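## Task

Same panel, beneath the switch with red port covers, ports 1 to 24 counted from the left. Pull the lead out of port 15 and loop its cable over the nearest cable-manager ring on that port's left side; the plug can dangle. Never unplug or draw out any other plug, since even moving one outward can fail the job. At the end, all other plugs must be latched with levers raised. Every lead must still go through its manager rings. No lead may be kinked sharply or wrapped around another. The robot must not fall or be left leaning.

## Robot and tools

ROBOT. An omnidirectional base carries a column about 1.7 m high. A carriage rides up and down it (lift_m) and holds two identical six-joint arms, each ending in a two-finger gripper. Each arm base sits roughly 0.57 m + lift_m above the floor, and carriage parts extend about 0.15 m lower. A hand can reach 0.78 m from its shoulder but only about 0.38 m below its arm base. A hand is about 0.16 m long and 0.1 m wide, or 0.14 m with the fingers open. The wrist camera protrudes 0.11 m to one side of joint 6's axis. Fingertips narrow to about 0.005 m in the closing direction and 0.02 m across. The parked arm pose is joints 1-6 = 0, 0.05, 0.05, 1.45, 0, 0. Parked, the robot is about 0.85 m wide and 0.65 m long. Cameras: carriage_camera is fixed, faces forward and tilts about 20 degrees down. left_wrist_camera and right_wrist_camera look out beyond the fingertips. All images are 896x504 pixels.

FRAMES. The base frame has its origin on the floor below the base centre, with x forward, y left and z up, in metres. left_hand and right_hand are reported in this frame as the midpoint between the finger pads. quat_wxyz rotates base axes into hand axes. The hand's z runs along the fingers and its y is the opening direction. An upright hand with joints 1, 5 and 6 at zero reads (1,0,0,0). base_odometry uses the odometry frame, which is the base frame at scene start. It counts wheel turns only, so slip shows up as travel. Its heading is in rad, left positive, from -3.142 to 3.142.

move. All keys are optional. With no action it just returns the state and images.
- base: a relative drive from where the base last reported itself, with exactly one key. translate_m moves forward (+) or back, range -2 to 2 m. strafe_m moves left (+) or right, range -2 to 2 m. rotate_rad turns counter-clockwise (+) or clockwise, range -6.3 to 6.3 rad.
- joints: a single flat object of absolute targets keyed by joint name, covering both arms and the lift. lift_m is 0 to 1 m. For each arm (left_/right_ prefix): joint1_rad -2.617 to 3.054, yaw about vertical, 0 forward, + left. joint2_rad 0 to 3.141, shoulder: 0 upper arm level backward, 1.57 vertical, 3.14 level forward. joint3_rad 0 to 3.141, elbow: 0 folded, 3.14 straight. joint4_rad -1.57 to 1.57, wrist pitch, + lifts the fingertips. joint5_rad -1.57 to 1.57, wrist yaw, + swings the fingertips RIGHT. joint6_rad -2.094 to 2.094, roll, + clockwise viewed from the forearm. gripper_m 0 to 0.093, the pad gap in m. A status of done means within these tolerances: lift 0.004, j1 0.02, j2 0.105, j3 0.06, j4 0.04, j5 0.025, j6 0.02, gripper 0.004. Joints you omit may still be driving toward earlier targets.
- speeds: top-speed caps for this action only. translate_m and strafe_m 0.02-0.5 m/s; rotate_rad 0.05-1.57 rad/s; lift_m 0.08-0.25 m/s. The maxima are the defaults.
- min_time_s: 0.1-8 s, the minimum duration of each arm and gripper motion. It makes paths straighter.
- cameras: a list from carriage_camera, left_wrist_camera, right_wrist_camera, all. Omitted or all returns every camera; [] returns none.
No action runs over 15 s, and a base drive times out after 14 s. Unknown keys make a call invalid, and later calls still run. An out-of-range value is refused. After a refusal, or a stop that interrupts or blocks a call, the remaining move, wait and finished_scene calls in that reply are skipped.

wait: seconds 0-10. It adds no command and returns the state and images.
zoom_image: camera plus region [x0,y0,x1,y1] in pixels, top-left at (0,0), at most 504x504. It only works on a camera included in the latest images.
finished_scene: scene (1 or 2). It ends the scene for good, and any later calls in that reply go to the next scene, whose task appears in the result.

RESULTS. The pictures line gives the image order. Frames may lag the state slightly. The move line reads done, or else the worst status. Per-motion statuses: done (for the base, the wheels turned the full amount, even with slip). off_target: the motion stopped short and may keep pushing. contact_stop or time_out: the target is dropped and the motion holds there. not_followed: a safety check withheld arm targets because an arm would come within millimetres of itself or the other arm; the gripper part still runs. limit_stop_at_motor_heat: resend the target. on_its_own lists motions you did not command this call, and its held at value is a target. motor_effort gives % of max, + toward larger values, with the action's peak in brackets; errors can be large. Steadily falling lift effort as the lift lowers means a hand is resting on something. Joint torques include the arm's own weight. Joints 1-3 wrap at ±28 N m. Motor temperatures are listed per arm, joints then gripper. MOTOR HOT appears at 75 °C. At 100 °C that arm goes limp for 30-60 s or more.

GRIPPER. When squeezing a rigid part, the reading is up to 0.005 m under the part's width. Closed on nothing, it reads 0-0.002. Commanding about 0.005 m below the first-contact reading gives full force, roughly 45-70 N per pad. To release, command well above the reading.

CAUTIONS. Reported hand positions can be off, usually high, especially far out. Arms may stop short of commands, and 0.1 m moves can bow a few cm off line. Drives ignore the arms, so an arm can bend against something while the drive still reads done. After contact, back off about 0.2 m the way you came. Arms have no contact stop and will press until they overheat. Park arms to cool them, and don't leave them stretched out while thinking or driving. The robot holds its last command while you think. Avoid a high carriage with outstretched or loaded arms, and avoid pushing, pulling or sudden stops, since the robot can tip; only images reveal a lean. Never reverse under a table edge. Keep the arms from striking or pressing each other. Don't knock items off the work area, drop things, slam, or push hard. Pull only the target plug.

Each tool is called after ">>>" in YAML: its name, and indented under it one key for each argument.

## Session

>>> move:

Scene clock: 0.00 s.
Joint torques (N m): no reading
Motor temperatures (°C): left_arm=[31 34 41 35 29 27 31] | right_arm=[30 30 40 36 28 28 28]
base_odometry: x=+0.000 y=+0.000 heading=+0.000
base_status: not commanded
joint_positions: lift_m=+0.300 left_joint1_rad=-0.007 left_joint2_rad=+0.050 left_joint3_rad=+0.059 left_joint4_rad=+1.465 left_joint5_rad=+0.028 left_joint6_rad=-0.029 left_gripper_m=+0.09396 right_joint1_rad=+0.017 right_joint2_rad=+0.052 right_joint3_rad=+0.056 right_joint4_rad=+1.418 right_joint5_rad=-0.009 right_joint6_rad=+0.027 right_gripper_m=+0.09396
joint_status: not commanded
motor_effort: lift_m=+39 drive_wheels=+0
left_hand: x=+0.2514 y=+0.3148 z=+1.3177 quat_wxyz=(+0.999, +0.014, +0.048, -0.019) (m; base frame)
right_hand: x=+0.2646 y=-0.3176 z=+1.3153 quat_wxyz=(+0.997, -0.004, +0.074, +0.023) (m; base frame)
pictures: carriage_camera, left_wrist_camera, right_wrist_camera

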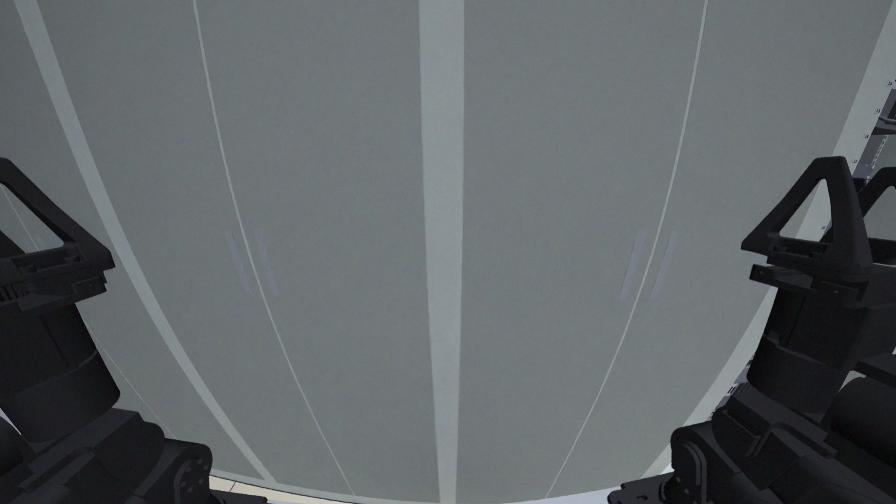

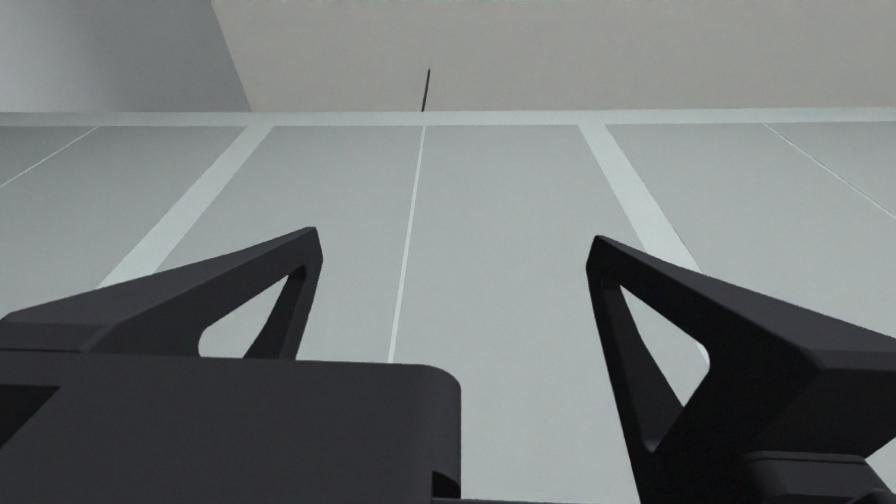

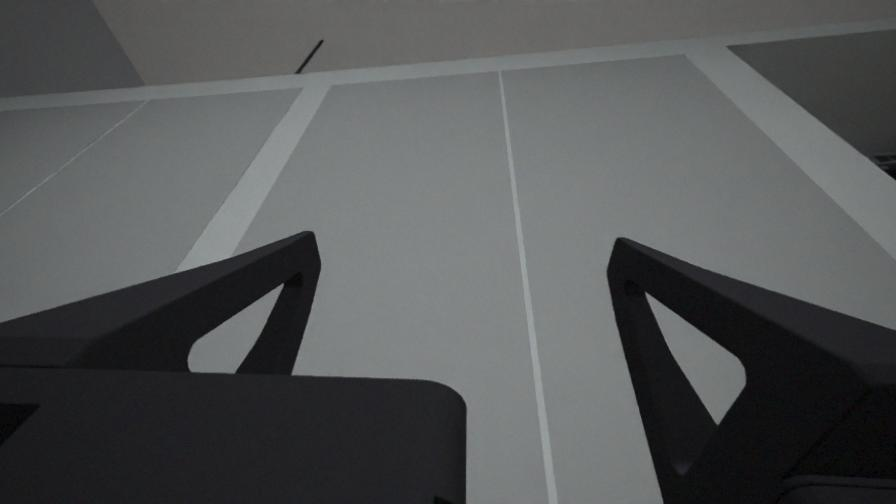

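>>> move:
  base: {"strafe_m": -1.2}
  joints: {"left_gripper_m": 0.0, "right_gripper_m": 0.03}
  cameras: ["carriage_camera"]

Scene clock: 7.90 s.
Joint torques (N m): left_arm=[-0.59 4.77 5.85 -0.25 0.06 0.03] | right_arm=[0.14 3.77 6.3 -0.29 0.01 -0.16]
Motor temperatures (°C): left_arm=[31 35 41 34 29 27 31] | right_arm=[30 30 40 36 28 28 28]
move: done
base_odometry: x=-0.001 y=-1.200 heading=+0.000
base_status: done
joint_positions: lift_m=+0.300 left_joint1_rad=-0.007 left_joint2_rad=+0.050 left_joint3_rad=+0.059 left_joint4_rad=+1.464 left_joint5_rad=+0.028 left_joint6_rad=-0.029 left_gripper_m=+0.00053 right_joint1_rad=+0.018 right_joint2_rad=+0.052 right_joint3_rad=+0.056 right_joint4_rad=+1.418 right_joint5_rad=-0.009 right_joint6_rad=+0.027 right_gripper_m=+0.03009
joint_status: all done
motor_effort: lift_m=+39(39) drive_wheels=-3(13)
left_hand: x=+0.2516 y=+0.3148 z=+1.3177 quat_wxyz=(+0.999, +0.014, +0.049, -0.019) (m; base frame)
right_hand: x=+0.2646 y=-0.3176 z=+1.3153 quat_wxyz=(+0.997, -0.004, +0.074, +0.023) (m; base frame)
pictures: carriage_camera

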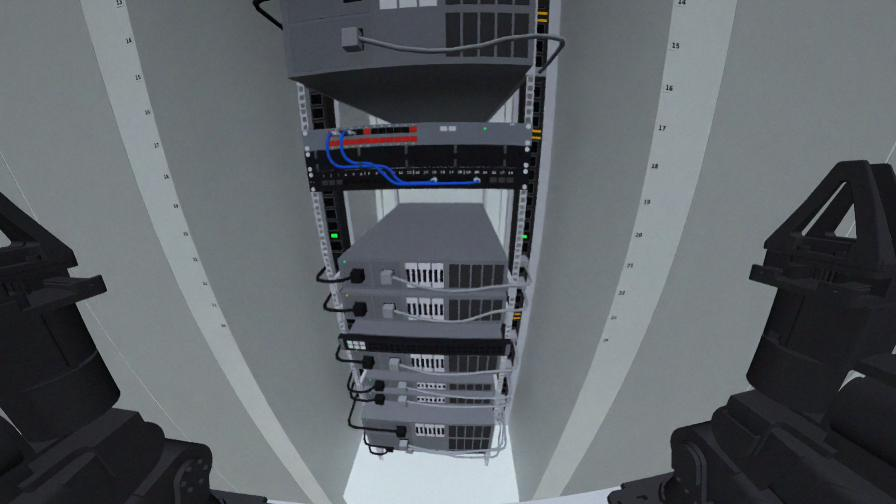

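>>> zoom_image:
  camera: "carriage_camera"
  region: [300, 110, 540, 210]

>>> zoom_image:
  camera: "carriage_camera"
  region: [310, 115, 430, 195]

>>> zoom_image:
  camera: "carriage_camera"
  region: [410, 125, 530, 205]

Scaled by 2.100 from the camera's 896x504 image, which has a finer 1280x720 frame.

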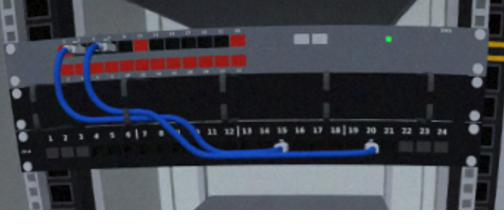

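Scaled by 4.200 from the camera's 896x504 image, which has a finer 1280x720 frame.

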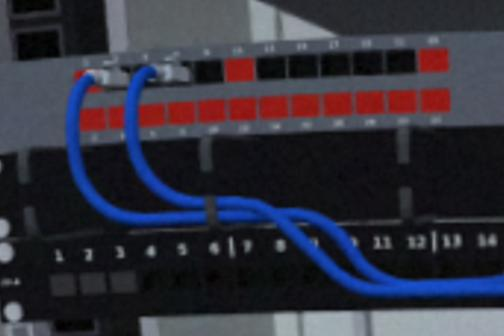

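Scaled by 4.200 from the camera's 896x504 image, which has a finer 1280x720 frame.

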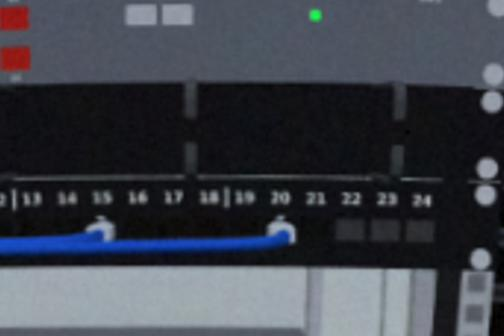

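>>> move:
  base: {"strafe_m": 0.19}
  speeds: {"strafe_m": 0.2}
  cameras: ["carriage_camera"]

>>> zoom_image:
  camera: "carriage_camera"
  region: [370, 110, 610, 210]

>>> zoom_image:
  camera: "carriage_camera"
  region: [450, 130, 570, 200]

Scene clock: 14.67 s.
Joint torques (N m): left_arm=[-0.51 4.82 5.86 -0.19 0.01 0.05] | right_arm=[0.12 3.79 6.3 -0.29 0.02 -0.16]
Motor temperatures (°C): left_arm=[31 35 42 34 29 27 31] | right_arm=[30 30 41 36 28 28 28]
move: done
base_odometry: x=-0.001 y=-1.010 heading=+0.000
base_status: done
joint_positions: lift_m=+0.300 left_joint1_rad=-0.007 left_joint2_rad=+0.050 left_joint3_rad=+0.059 left_joint4_rad=+1.464 left_joint5_rad=+0.028 left_joint6_rad=-0.029 left_gripper_m=+0.00053 right_joint1_rad=+0.018 right_joint2_rad=+0.052 right_joint3_rad=+0.056 right_joint4_rad=+1.418 right_joint5_rad=-0.009 right_joint6_rad=+0.027 right_gripper_m=+0.03009
joint_status: not commanded
motor_effort: lift_m=+39(40) drive_wheels=+2(13)
left_hand: x=+0.2516 y=+0.3148 z=+1.3177 quat_wxyz=(+0.999, +0.013, +0.049, -0.019) (m; base frame)
right_hand: x=+0.2646 y=-0.3176 z=+1.3153 quat_wxyz=(+0.997, -0.004, +0.074, +0.023) (m; base frame)
pictures: carriage_camera

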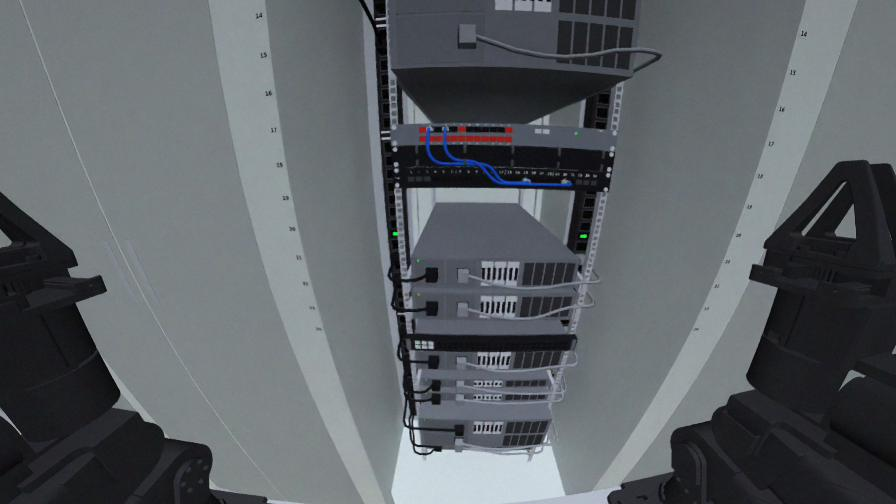

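Scaled by 2.100 from the camera's 896x504 image, which has a finer 1280x720 frame.

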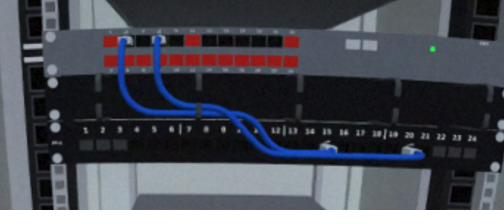

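Scaled by 4.200 from the camera's 896x504 image, which has a finer 1280x720 frame.

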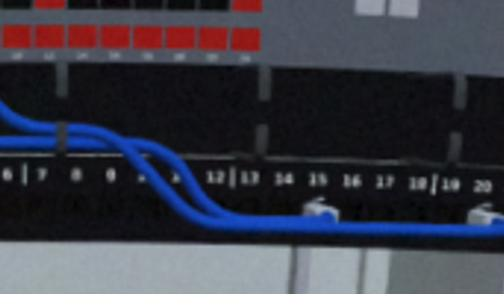

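>>> move:
  base: {"rotate_rad": -0.036}
  speeds: {"rotate_rad": 0.1}
  cameras: ["carriage_camera"]

>>> zoom_image:
  camera: "carriage_camera"
  region: [380, 150, 500, 200]

>>> zoom_image:
  camera: "carriage_camera"
  region: [480, 150, 600, 200]

Scene clock: 17.87 s.
Joint torques (N m): left_arm=[-0.53 4.83 5.97 -0.19 0.04 0.04] | right_arm=[0.21 3.78 6.3 -0.27 0.02 -0.16]
Motor temperatures (°C): left_arm=[31 35 42 34 29 27 31] | right_arm=[30 30 41 36 28 28 28]
move: done
base_odometry: x=-0.001 y=-1.010 heading=-0.035
base_status: done
joint_positions: lift_m=+0.300 left_joint1_rad=-0.007 left_joint2_rad=+0.050 left_joint3_rad=+0.059 left_joint4_rad=+1.464 left_joint5_rad=+0.028 left_joint6_rad=-0.029 left_gripper_m=+0.00053 right_joint1_rad=+0.018 right_joint2_rad=+0.052 right_joint3_rad=+0.056 right_joint4_rad=+1.418 right_joint5_rad=-0.009 right_joint6_rad=+0.027 right_gripper_m=+0.03009
joint_status: not commanded
motor_effort: lift_m=+39(39) drive_wheels=-6(10)
left_hand: x=+0.2517 y=+0.3148 z=+1.3177 quat_wxyz=(+0.999, +0.013, +0.049, -0.019) (m; base frame)
right_hand: x=+0.2646 y=-0.3176 z=+1.3153 quat_wxyz=(+0.997, -0.004, +0.074, +0.023) (m; base frame)
pictures: carriage_camera

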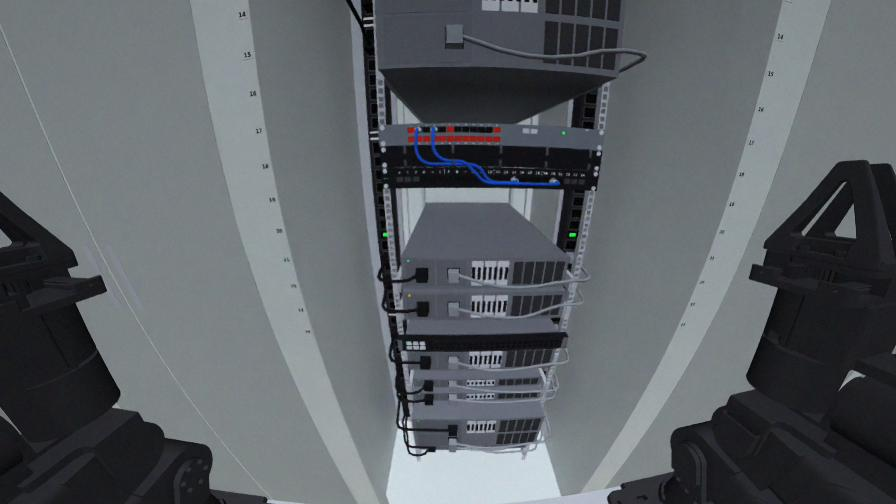

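Scaled by 4.200 from the camera's 896x504 image, which has a finer 1280x720 frame.

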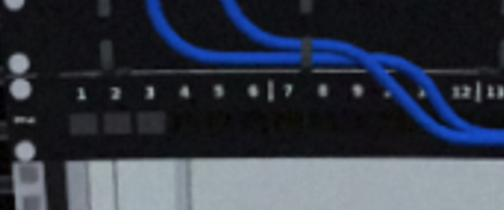

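Scaled by 4.200 from the camera's 896x504 image, which has a finer 1280x720 frame.

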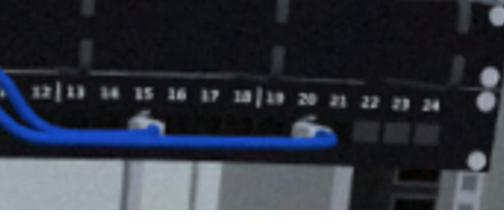

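>>> move:
  joints: {"right_joint1_rad": 0.87, "right_joint2_rad": 1.154, "right_joint3_rad": 1.18, "right_joint4_rad": -0.012, "right_joint5_rad": 0.872, "right_joint6_rad": 1.575, "right_gripper_m": 0.03}
  min_time_s: 3.0
  cameras: ["carriage_camera", "right_wrist_camera"]

>>> zoom_image:
  camera: "right_wrist_camera"
  region: [224, 0, 672, 252]

Scene clock: 23.63 s.
Joint torques (N m): left_arm=[-0.42 4.88 6.04 -0.21 0.05 0.07] | right_arm=[0.81 -2.93 10.21 1.73 0.12 -0.13]
Motor temperatures (°C): left_arm=[31 35 42 34 29 27 31] | right_arm=[30 30 41 36 28 28 28]
move: done
base_odometry: x=-0.001 y=-1.010 heading=-0.035
base_status: not commanded
joint_positions: lift_m=+0.300 left_joint1_rad=-0.007 left_joint2_rad=+0.050 left_joint3_rad=+0.059 left_joint4_rad=+1.464 left_joint5_rad=+0.028 left_joint6_rad=-0.029 left_gripper_m=+0.00053 right_joint1_rad=+0.864 right_joint2_rad=+1.145 right_joint3_rad=+1.154 right_joint4_rad=+0.006 right_joint5_rad=+0.861 right_joint6_rad=+1.560 right_gripper_m=+0.03008
joint_status: all done
motor_effort: lift_m=+39(40) drive_wheels=-5(8)
left_hand: x=+0.2517 y=+0.3148 z=+1.3177 quat_wxyz=(+0.999, +0.013, +0.049, -0.019) (m; base frame)
right_hand: x=+0.5480 y=-0.1450 z=+1.3028 quat_wxyz=(+0.502, +0.497, +0.498, +0.503) (m; base frame)
pictures: carriage_camera, right_wrist_camera

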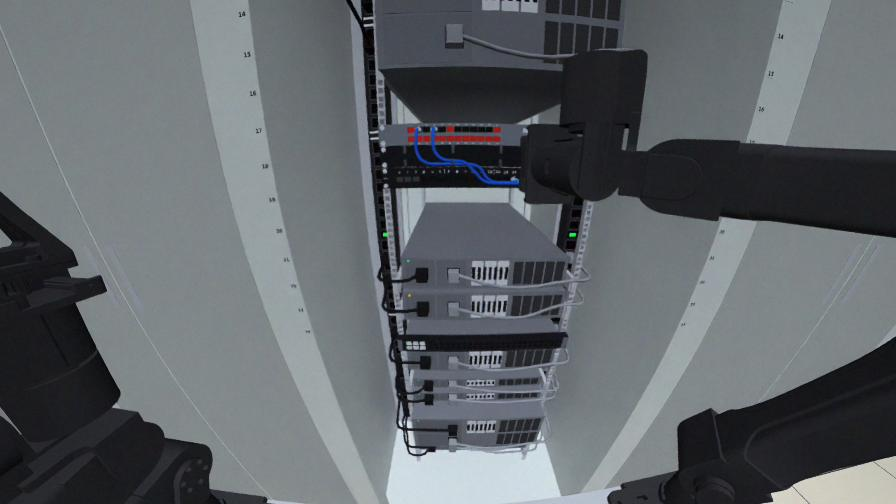

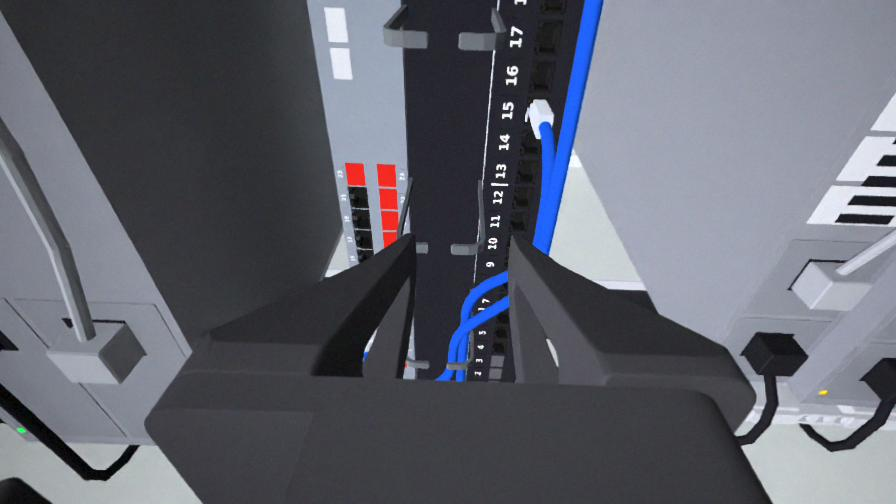

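Scaled by 1.125 from the camera's 896x504 image, which has a finer 1280x720 frame.

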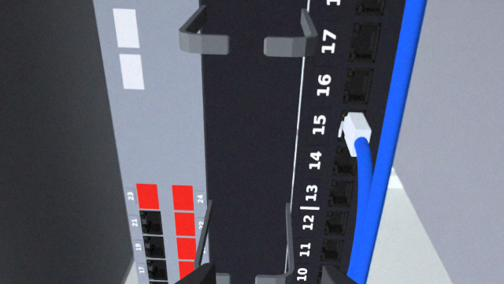

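>>> move:
  joints: {"lift_m": 0.33}
  speeds: {"lift_m": 0.1}
  cameras: ["right_wrist_camera"]

>>> zoom_image:
  camera: "right_wrist_camera"
  region: [430, 0, 680, 250]

>>> zoom_image:
  camera: "right_wrist_camera"
  region: [400, 200, 600, 400]

Scene clock: 26.33 s.
Joint torques (N m): left_arm=[-0.55 4.81 5.81 -0.22 0.01 0.02] | right_arm=[0.8 -3.21 9.46 1.8 0.1 -0.11]
Motor temperatures (°C): left_arm=[31 35 42 34 29 27 31] | right_arm=[30 30 42 36 28 28 28]
move: done
base_odometry: x=-0.001 y=-1.010 heading=-0.035
base_status: not commanded
joint_positions: lift_m=+0.330 left_joint1_rad=-0.007 left_joint2_rad=+0.050 left_joint3_rad=+0.059 left_joint4_rad=+1.464 left_joint5_rad=+0.028 left_joint6_rad=-0.029 left_gripper_m=+0.00053 right_joint1_rad=+0.864 right_joint2_rad=+1.148 right_joint3_rad=+1.162 right_joint4_rad=-0.003 right_joint5_rad=+0.864 right_joint6_rad=+1.562 right_gripper_m=+0.03008
joint_status: all done
motor_effort: lift_m=+38(47) drive_wheels=-6(7)
left_hand: x=+0.2517 y=+0.3148 z=+1.3478 quat_wxyz=(+0.999, +0.013, +0.049, -0.019) (m; base frame)
right_hand: x=+0.5482 y=-0.1453 z=+1.3340 quat_wxyz=(+0.502, +0.498, +0.498, +0.502) (m; base frame)
pictures: right_wrist_camera

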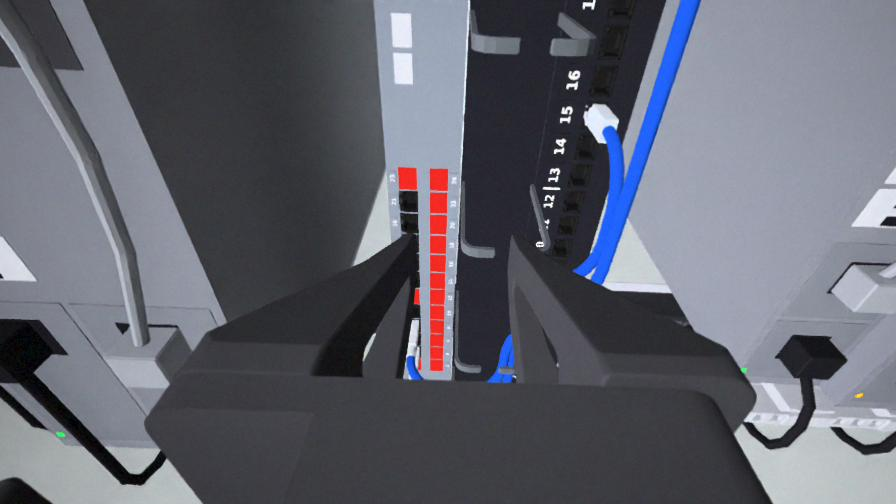

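Scaled by 2.016 from the camera's 896x504 image, which has a finer 1280x720 frame.

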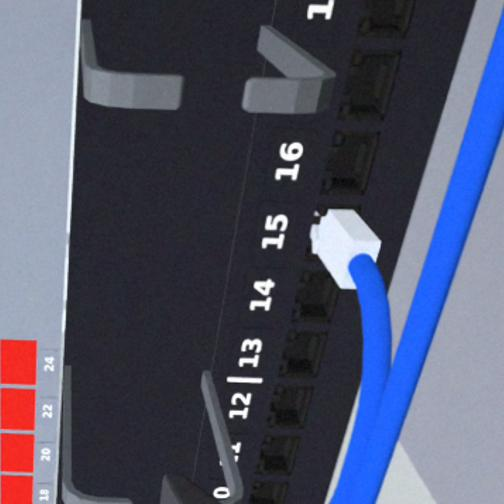

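Scaled by 2.520 from the camera's 896x504 image, which has a finer 1280x720 frame.

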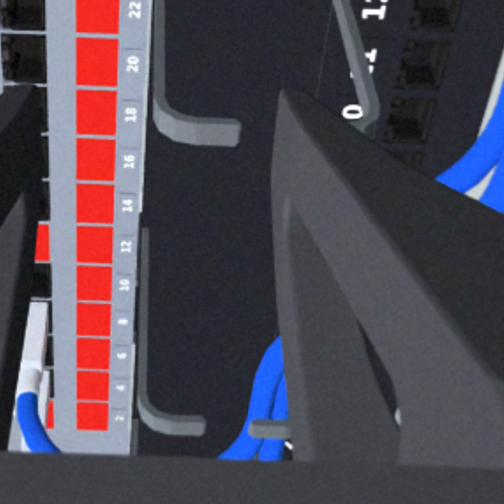

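>>> move:
  base: {"strafe_m": 0.07}
  speeds: {"strafe_m": 0.1}
  cameras: ["right_wrist_camera"]

>>> zoom_image:
  camera: "right_wrist_camera"
  region: [430, 0, 680, 250]

>>> zoom_image:
  camera: "right_wrist_camera"
  region: [400, 150, 600, 350]

Scene clock: 28.90 s.
Joint torques (N m): left_arm=[-0.54 4.75 6.02 -0.2 0.01 0.05] | right_arm=[0.64 -3.23 9.51 1.79 0.09 -0.12]
Motor temperatures (°C): left_arm=[31 35 42 34 29 27 31] | right_arm=[30 30 42 37 28 28 28]
move: done
base_odometry: x=+0.002 y=-0.940 heading=-0.036
base_status: done
joint_positions: lift_m=+0.330 left_joint1_rad=-0.007 left_joint2_rad=+0.050 left_joint3_rad=+0.059 left_joint4_rad=+1.464 left_joint5_rad=+0.028 left_joint6_rad=-0.029 left_gripper_m=+0.00053 right_joint1_rad=+0.865 right_joint2_rad=+1.148 right_joint3_rad=+1.162 right_joint4_rad=-0.003 right_joint5_rad=+0.866 right_joint6_rad=+1.562 right_gripper_m=+0.03008
joint_status: not commanded
motor_effort: lift_m=+38(38) drive_wheels=-7(14)
left_hand: x=+0.2517 y=+0.3148 z=+1.3478 quat_wxyz=(+0.999, +0.013, +0.049, -0.019) (m; base frame)
right_hand: x=+0.5480 y=-0.1451 z=+1.3340 quat_wxyz=(+0.502, +0.498, +0.498, +0.502) (m; base frame)
pictures: right_wrist_camera

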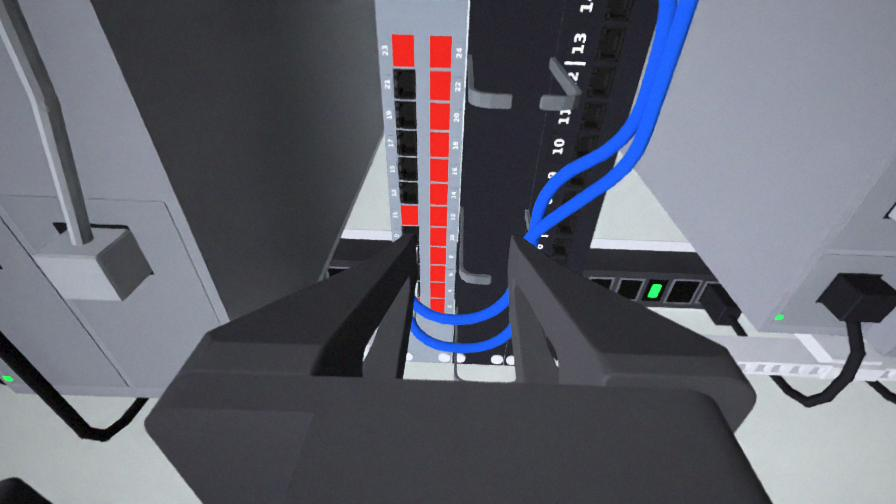

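Scaled by 2.016 from the camera's 896x504 image, which has a finer 1280x720 frame.

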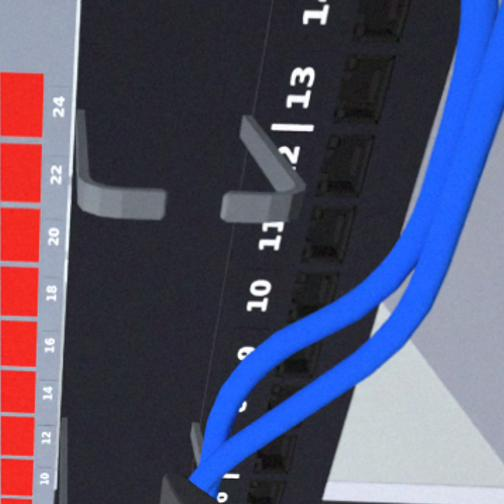

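Scaled by 2.520 from the camera's 896x504 image, which has a finer 1280x720 frame.

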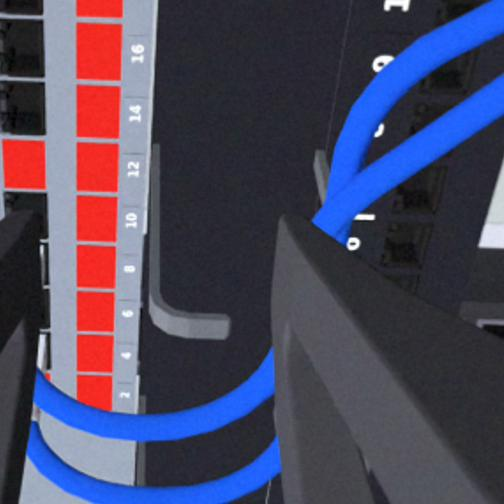

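>>> move:
  base: {"strafe_m": -0.07}
  speeds: {"strafe_m": 0.1}
  cameras: ["right_wrist_camera"]

>>> zoom_image:
  camera: "right_wrist_camera"
  region: [540, 0, 720, 180]

>>> move:
  joints: {"lift_m": 0.29}
  speeds: {"lift_m": 0.1}
  cameras: ["right_wrist_camera"]

>>> zoom_image:
  camera: "right_wrist_camera"
  region: [460, 0, 640, 180]

Scene clock: 32.07 s.
Joint torques (N m): left_arm=[-0.5 4.86 5.96 -0.22 0.06 0.11] | right_arm=[0.65 -3.22 9.44 1.8 0.08 -0.12]
Motor temperatures (°C): left_arm=[31 35 42 34 29 27 31] | right_arm=[30 30 43 38 28 28 28]
move: done
base_odometry: x=-0.001 y=-1.010 heading=-0.035
base_status: done
joint_positions: lift_m=+0.330 left_joint1_rad=-0.007 left_joint2_rad=+0.050 left_joint3_rad=+0.059 left_joint4_rad=+1.463 left_joint5_rad=+0.028 left_joint6_rad=-0.029 left_gripper_m=+0.00053 right_joint1_rad=+0.865 right_joint2_rad=+1.148 right_joint3_rad=+1.162 right_joint4_rad=-0.003 right_joint5_rad=+0.866 right_joint6_rad=+1.562 right_gripper_m=+0.03008
joint_status: not commanded
motor_effort: lift_m=+37(38) drive_wheels=-5(15)
left_hand: x=+0.2518 y=+0.3148 z=+1.3478 quat_wxyz=(+0.999, +0.013, +0.049, -0.019) (m; base frame)
right_hand: x=+0.5480 y=-0.1449 z=+1.3338 quat_wxyz=(+0.502, +0.498, +0.498, +0.501) (m; base frame)
pictures: right_wrist_camera

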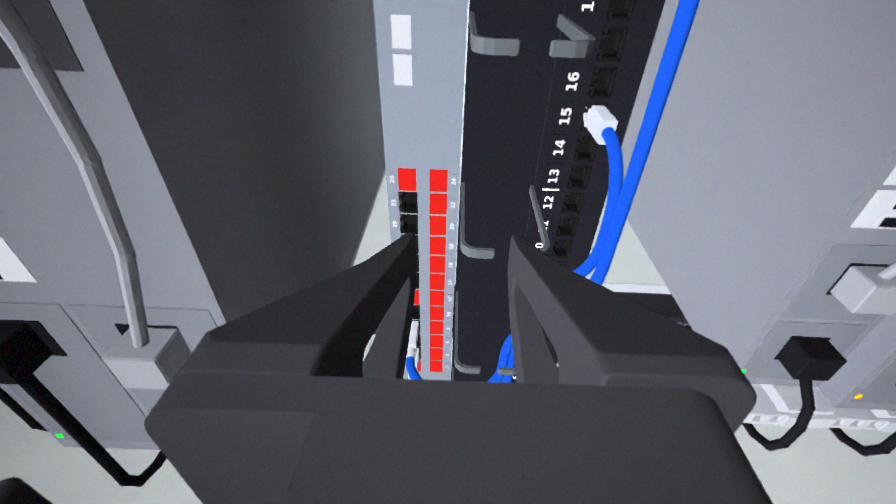

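Scaled by 2.800 from the camera's 896x504 image, which has a finer 1280x720 frame.

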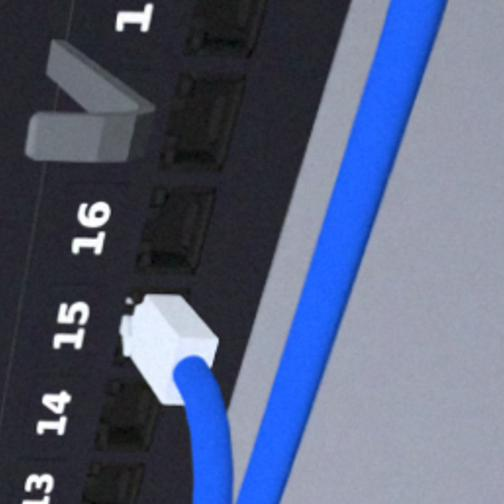

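Scene clock: 32.83 s.
Joint torques (N m): left_arm=[-0.61 4.81 5.83 -0.17 0.05 0.05] | right_arm=[0.62 -3.36 9.26 1.85 0.09 -0.12]
Motor temperatures (°C): left_arm=[31 35 42 34 29 27 31] | right_arm=[30 30 43 38 28 28 28]
move: done
base_odometry: x=-0.001 y=-1.010 heading=-0.035
base_status: not commanded
joint_positions: lift_m=+0.290 left_joint1_rad=-0.007 left_joint2_rad=+0.050 left_joint3_rad=+0.059 left_joint4_rad=+1.463 left_joint5_rad=+0.028 left_joint6_rad=-0.029 left_gripper_m=+0.00053 right_joint1_rad=+0.865 right_joint2_rad=+1.150 right_joint3_rad=+1.165 right_joint4_rad=-0.007 right_joint5_rad=+0.866 right_joint6_rad=+1.563 right_gripper_m=+0.03008
joint_status: all done
motor_effort: lift_m=+40(41) drive_wheels=-6(6)
left_hand: x=+0.2518 y=+0.3148 z=+1.3076 quat_wxyz=(+0.999, +0.013, +0.049, -0.019) (m; base frame)
right_hand: x=+0.5482 y=-0.1447 z=+1.2933 quat_wxyz=(+0.502, +0.498, +0.499, +0.500) (m; base frame)
pictures: right_wrist_camera

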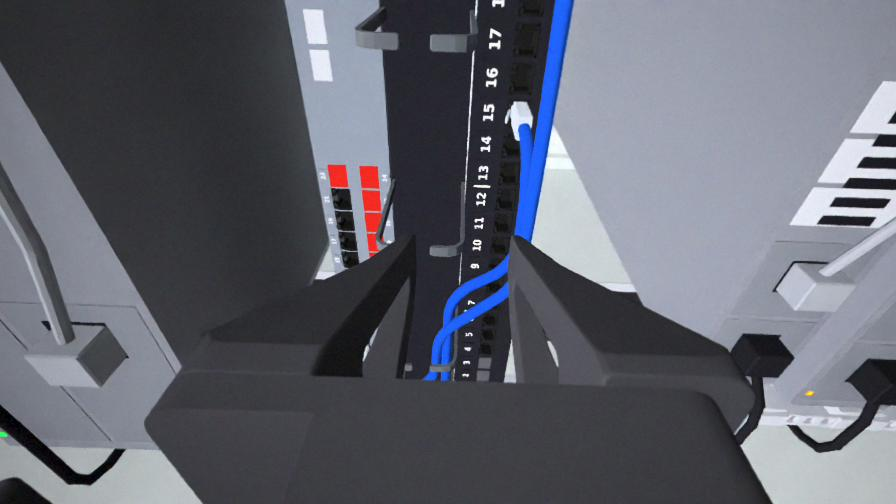

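Scaled by 2.800 from the camera's 896x504 image, which has a finer 1280x720 frame.

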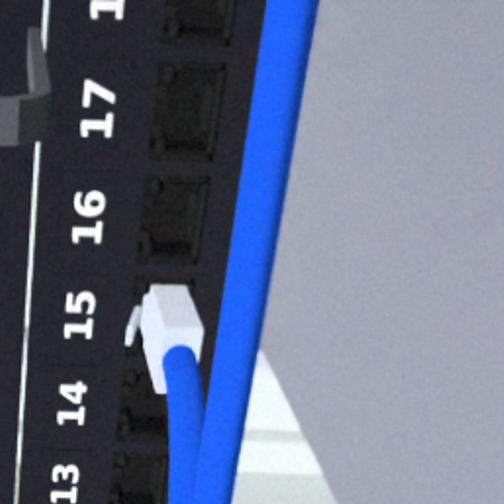

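>>> move:
  joints: {"lift_m": 0.261}
  base: {"strafe_m": -0.006}
  speeds: {"lift_m": 0.1, "strafe_m": 0.03}
  cameras: ["right_wrist_camera"]

>>> zoom_image:
  camera: "right_wrist_camera"
  region: [380, 60, 560, 240]

Scene clock: 40.70 s.
Joint torques (N m): left_arm=[-0.59 4.72 5.91 -0.18 0.04 0.06] | right_arm=[0.53 -3.54 9.09 1.85 0.07 -0.12]
Motor temperatures (°C): left_arm=[31 35 42 34 29 27 31] | right_arm=[30 30 44 39 28 28 28]
move: done
base_odometry: x=-0.001 y=-1.016 heading=-0.035
base_status: done
joint_positions: lift_m=+0.261 left_joint1_rad=-0.007 left_joint2_rad=+0.050 left_joint3_rad=+0.059 left_joint4_rad=+1.463 left_joint5_rad=+0.028 left_joint6_rad=-0.029 left_gripper_m=+0.00053 right_joint1_rad=+0.867 right_joint2_rad=+1.151 right_joint3_rad=+1.166 right_joint4_rad=-0.008 right_joint5_rad=+0.868 right_joint6_rad=+1.563 right_gripper_m=+0.03008
joint_status: all done
motor_effort: lift_m=+40(40) drive_wheels=-5(13)
left_hand: x=+0.2518 y=+0.3148 z=+1.2786 quat_wxyz=(+0.999, +0.013, +0.049, -0.019) (m; base frame)
right_hand: x=+0.5481 y=-0.1444 z=+1.2648 quat_wxyz=(+0.502, +0.499, +0.499, +0.500) (m; base frame)
pictures: right_wrist_camera

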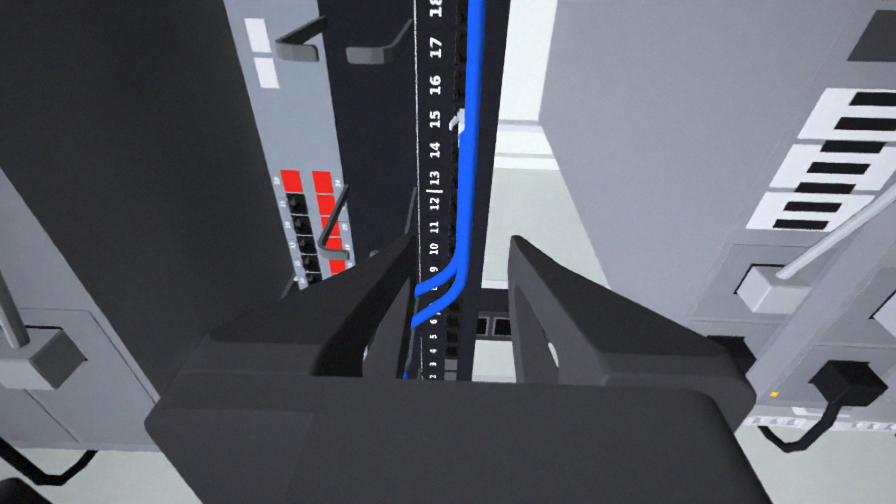

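Scaled by 2.800 from the camera's 896x504 image, which has a finer 1280x720 frame.

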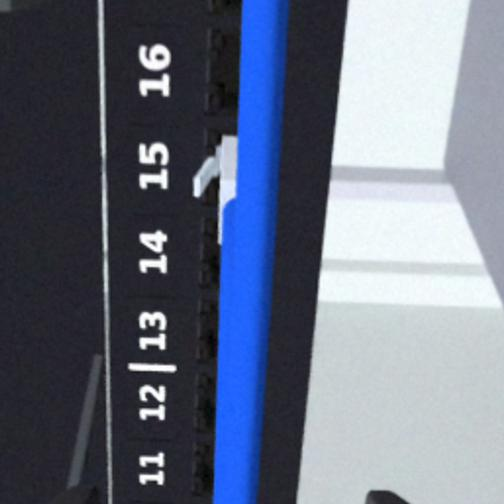

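>>> move:
  base: {"translate_m": 0.05}
  speeds: {"translate_m": 0.05}
  cameras: ["right_wrist_camera"]

>>> zoom_image:
  camera: "right_wrist_camera"
  region: [380, 100, 560, 280]

Scene clock: 43.13 s.
Joint torques (N m): left_arm=[-0.46 4.9 5.86 -0.21 0.03 0.06] | right_arm=[0.42 -3.47 9.14 1.86 0.07 -0.12]
Motor temperatures (°C): left_arm=[31 35 42 34 29 27 31] | right_arm=[30 30 45 39 28 28 28]
move: done
base_odometry: x=+0.049 y=-1.017 heading=-0.034
base_status: done
joint_positions: lift_m=+0.261 left_joint1_rad=-0.007 left_joint2_rad=+0.050 left_joint3_rad=+0.059 left_joint4_rad=+1.464 left_joint5_rad=+0.028 left_joint6_rad=-0.029 left_gripper_m=+0.00053 right_joint1_rad=+0.868 right_joint2_rad=+1.151 right_joint3_rad=+1.166 right_joint4_rad=-0.008 right_joint5_rad=+0.868 right_joint6_rad=+1.563 right_gripper_m=+0.03008
joint_status: not commanded
motor_effort: lift_m=+40(40) drive_wheels=-5(12)
left_hand: x=+0.2517 y=+0.3148 z=+1.2786 quat_wxyz=(+0.999, +0.013, +0.049, -0.019) (m; base frame)
right_hand: x=+0.5479 y=-0.1440 z=+1.2648 quat_wxyz=(+0.502, +0.498, +0.499, +0.501) (m; base frame)
pictures: right_wrist_camera

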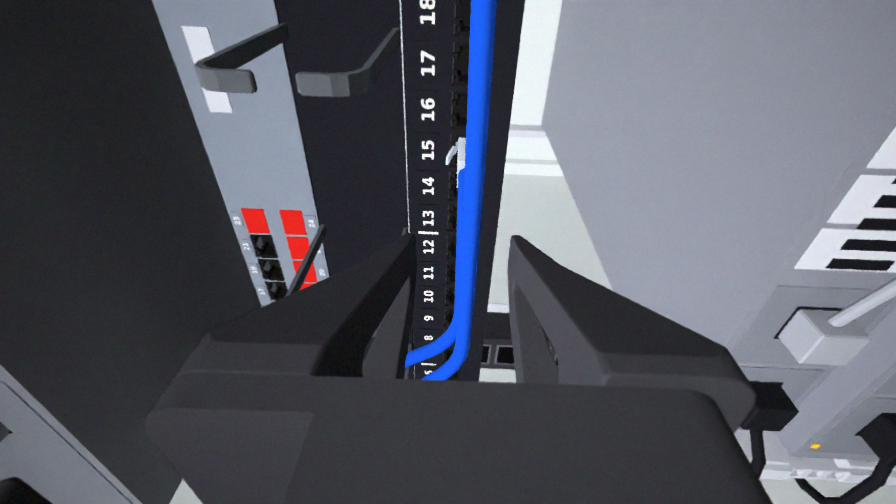

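Scaled by 2.800 from the camera's 896x504 image, which has a finer 1280x720 frame.

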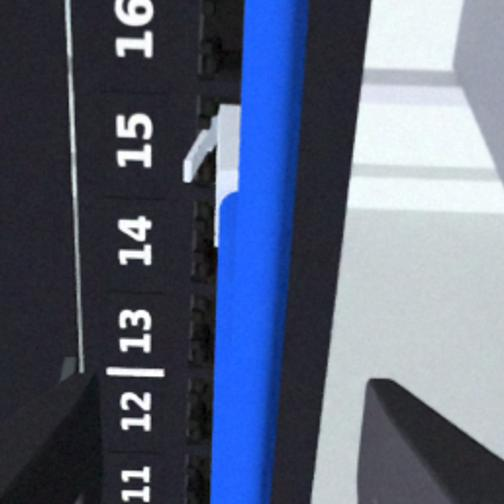

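>>> move:
  base: {"strafe_m": -0.005}
  speeds: {"strafe_m": 0.03}
  cameras: []

>>> move:
  base: {"translate_m": 0.035}
  speeds: {"translate_m": 0.04}
  cameras: ["right_wrist_camera"]

>>> zoom_image:
  camera: "right_wrist_camera"
  region: [380, 120, 560, 300]

Scene clock: 46.03 s.
Joint torques (N m): left_arm=[-0.55 4.92 5.91 -0.21 0.02 0.03] | right_arm=[0.28 -3.48 9.09 1.85 0.05 -0.12]
Motor temperatures (°C): left_arm=[31 35 42 33 29 27 31] | right_arm=[30 30 45 39 28 28 28]
move: done
base_odometry: x=+0.049 y=-1.022 heading=-0.034
base_status: done
joint_positions: lift_m=+0.261 left_joint1_rad=-0.006 left_joint2_rad=+0.050 left_joint3_rad=+0.059 left_joint4_rad=+1.464 left_joint5_rad=+0.028 left_joint6_rad=-0.029 left_gripper_m=+0.00053 right_joint1_rad=+0.869 right_joint2_rad=+1.151 right_joint3_rad=+1.166 right_joint4_rad=-0.008 right_joint5_rad=+0.870 right_joint6_rad=+1.563 right_gripper_m=+0.03008
joint_status: not commanded
motor_effort: lift_m=+40(40) drive_wheels=+4(11)
left_hand: x=+0.2517 y=+0.3148 z=+1.2786 quat_wxyz=(+0.999, +0.014, +0.049, -0.018) (m; base frame)
right_hand: x=+0.5477 y=-0.1441 z=+1.2648 quat_wxyz=(+0.502, +0.499, +0.499, +0.500) (m; base frame)
pictures: none
No camera images: "cameras" was empty.

Scene clock: 47.63 s.
Joint torques (N m): left_arm=[-0.59 4.93 5.96 -0.22 0.08 0.06] | right_arm=[0.21 -3.45 9.03 1.85 0.05 -0.12]
Motor temperatures (°C): left_arm=[31 35 42 33 29 27 31] | right_arm=[30 30 45 39 28 28 28]
move: done
base_odometry: x=+0.084 y=-1.023 heading=-0.033
base_status: done
joint_positions: lift_m=+0.261 left_joint1_rad=-0.006 left_joint2_rad=+0.050 left_joint3_rad=+0.059 left_joint4_rad=+1.464 left_joint5_rad=+0.028 left_joint6_rad=-0.029 left_gripper_m=+0.00053 right_joint1_rad=+0.870 right_joint2_rad=+1.151 right_joint3_rad=+1.166 right_joint4_rad=-0.008 right_joint5_rad=+0.871 right_joint6_rad=+1.563 right_gripper_m=+0.03008
joint_status: not commanded
motor_effort: lift_m=+39(40) drive_wheels=+2(14)
left_hand: x=+0.2517 y=+0.3148 z=+1.2786 quat_wxyz=(+0.999, +0.014, +0.049, -0.018) (m; base frame)
right_hand: x=+0.5476 y=-0.1439 z=+1.2648 quat_wxyz=(+0.502, +0.499, +0.499, +0.501) (m; base frame)
pictures: right_wrist_camera

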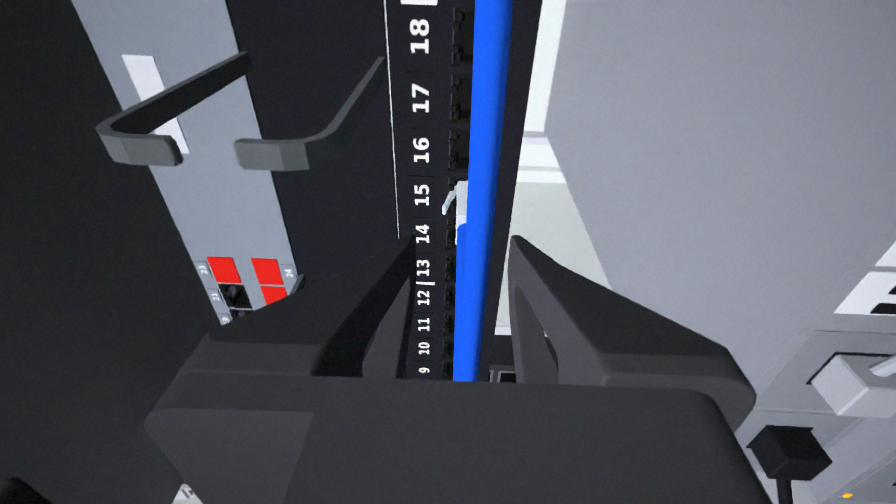

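Scaled by 2.800 from the camera's 896x504 image, which has a finer 1280x720 frame.

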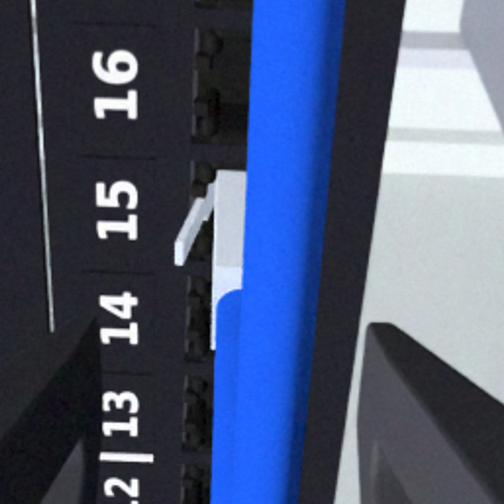

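>>> move:
  base: {"translate_m": 0.02}
  speeds: {"translate_m": 0.03}
  cameras: ["right_wrist_camera"]

>>> zoom_image:
  camera: "right_wrist_camera"
  region: [380, 120, 560, 300]

Scene clock: 49.93 s.
Joint torques (N m): left_arm=[-0.61 4.72 5.87 -0.21 0.06 0.08] | right_arm=[0.17 -3.54 9.01 1.87 0.04 -0.13]
Motor temperatures (°C): left_arm=[31 35 43 33 29 27 31] | right_arm=[30 30 45 39 28 28 28]
move: done
base_odometry: x=+0.104 y=-1.024 heading=-0.033
base_status: done
joint_positions: lift_m=+0.261 left_joint1_rad=-0.006 left_joint2_rad=+0.050 left_joint3_rad=+0.059 left_joint4_rad=+1.463 left_joint5_rad=+0.028 left_joint6_rad=-0.029 left_gripper_m=+0.00053 right_joint1_rad=+0.870 right_joint2_rad=+1.151 right_joint3_rad=+1.166 right_joint4_rad=-0.008 right_joint5_rad=+0.871 right_joint6_rad=+1.563 right_gripper_m=+0.03008
joint_status: not commanded
motor_effort: lift_m=+40(40) drive_wheels=+1(12)
left_hand: x=+0.2518 y=+0.3148 z=+1.2786 quat_wxyz=(+0.999, +0.014, +0.049, -0.018) (m; base frame)
right_hand: x=+0.5476 y=-0.1439 z=+1.2648 quat_wxyz=(+0.502, +0.499, +0.499, +0.501) (m; base frame)
pictures: right_wrist_camera

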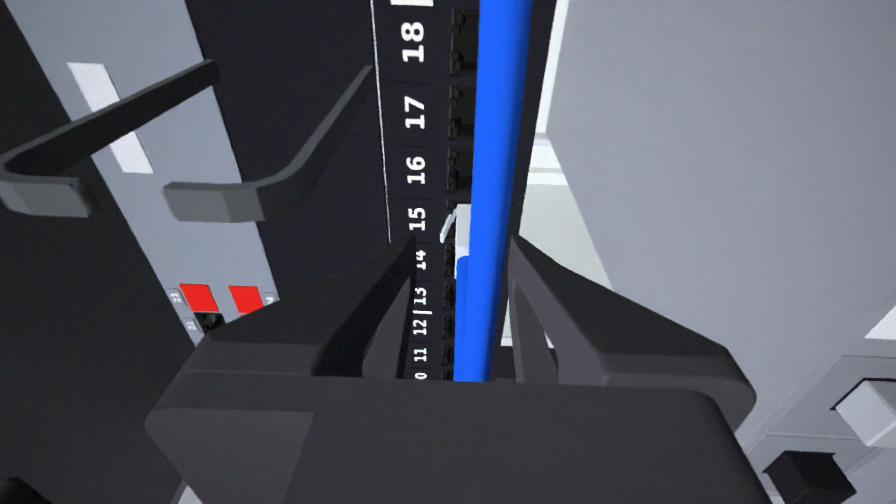

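Scaled by 2.800 from the camera's 896x504 image, which has a finer 1280x720 frame.

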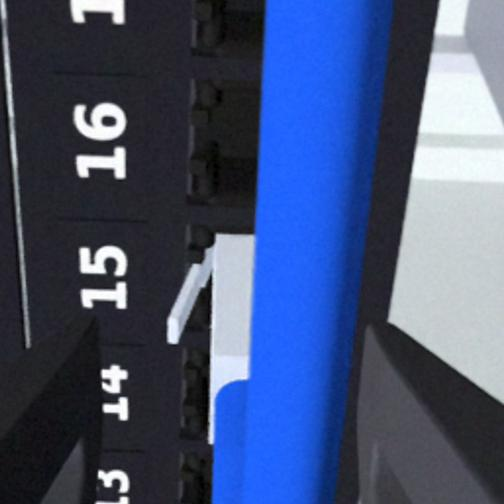

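>>> move:
  base: {"translate_m": 0.007}
  speeds: {"translate_m": 0.02}
  cameras: ["right_wrist_camera"]

>>> zoom_image:
  camera: "right_wrist_camera"
  region: [380, 150, 560, 330]

Scene clock: 51.43 s.
Joint torques (N m): left_arm=[-0.69 4.94 6 -0.2 0.02 0.07] | right_arm=[0.25 -3.55 9.06 1.84 0.07 -0.13]
Motor temperatures (°C): left_arm=[31 35 43 33 29 27 31] | right_arm=[30 30 45 40 28 28 28]
move: done
base_odometry: x=+0.111 y=-1.024 heading=-0.033
base_status: done
joint_positions: lift_m=+0.261 left_joint1_rad=-0.006 left_joint2_rad=+0.050 left_joint3_rad=+0.059 left_joint4_rad=+1.463 left_joint5_rad=+0.028 left_joint6_rad=-0.029 left_gripper_m=+0.00053 right_joint1_rad=+0.869 right_joint2_rad=+1.151 right_joint3_rad=+1.166 right_joint4_rad=-0.007 right_joint5_rad=+0.871 right_joint6_rad=+1.563 right_gripper_m=+0.03008
joint_status: not commanded
motor_effort: lift_m=+40(40) drive_wheels=+1(8)
left_hand: x=+0.2518 y=+0.3148 z=+1.2786 quat_wxyz=(+0.999, +0.014, +0.049, -0.018) (m; base frame)
right_hand: x=+0.5477 y=-0.1441 z=+1.2649 quat_wxyz=(+0.502, +0.499, +0.499, +0.501) (m; base frame)
pictures: right_wrist_camera

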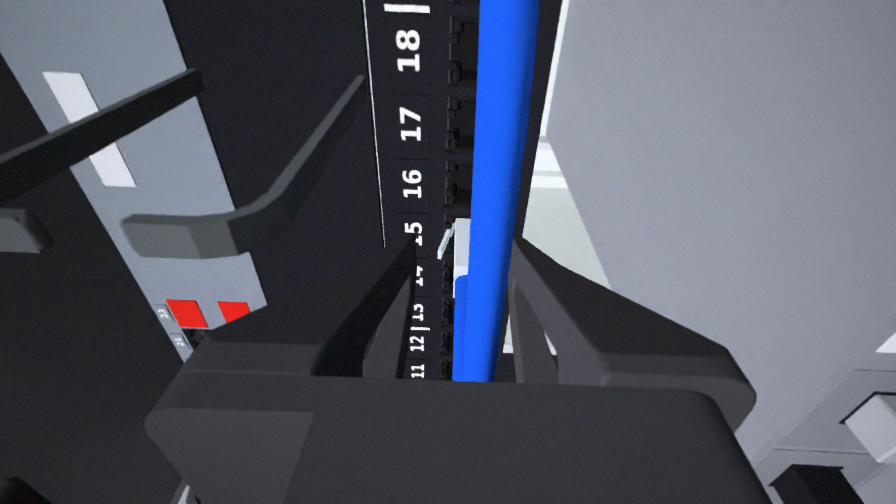

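Scaled by 2.800 from the camera's 896x504 image, which has a finer 1280x720 frame.

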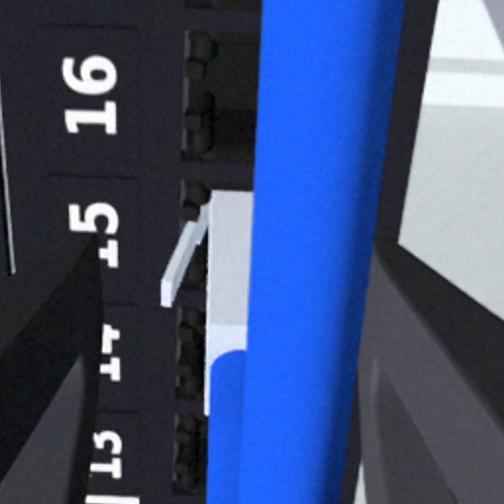

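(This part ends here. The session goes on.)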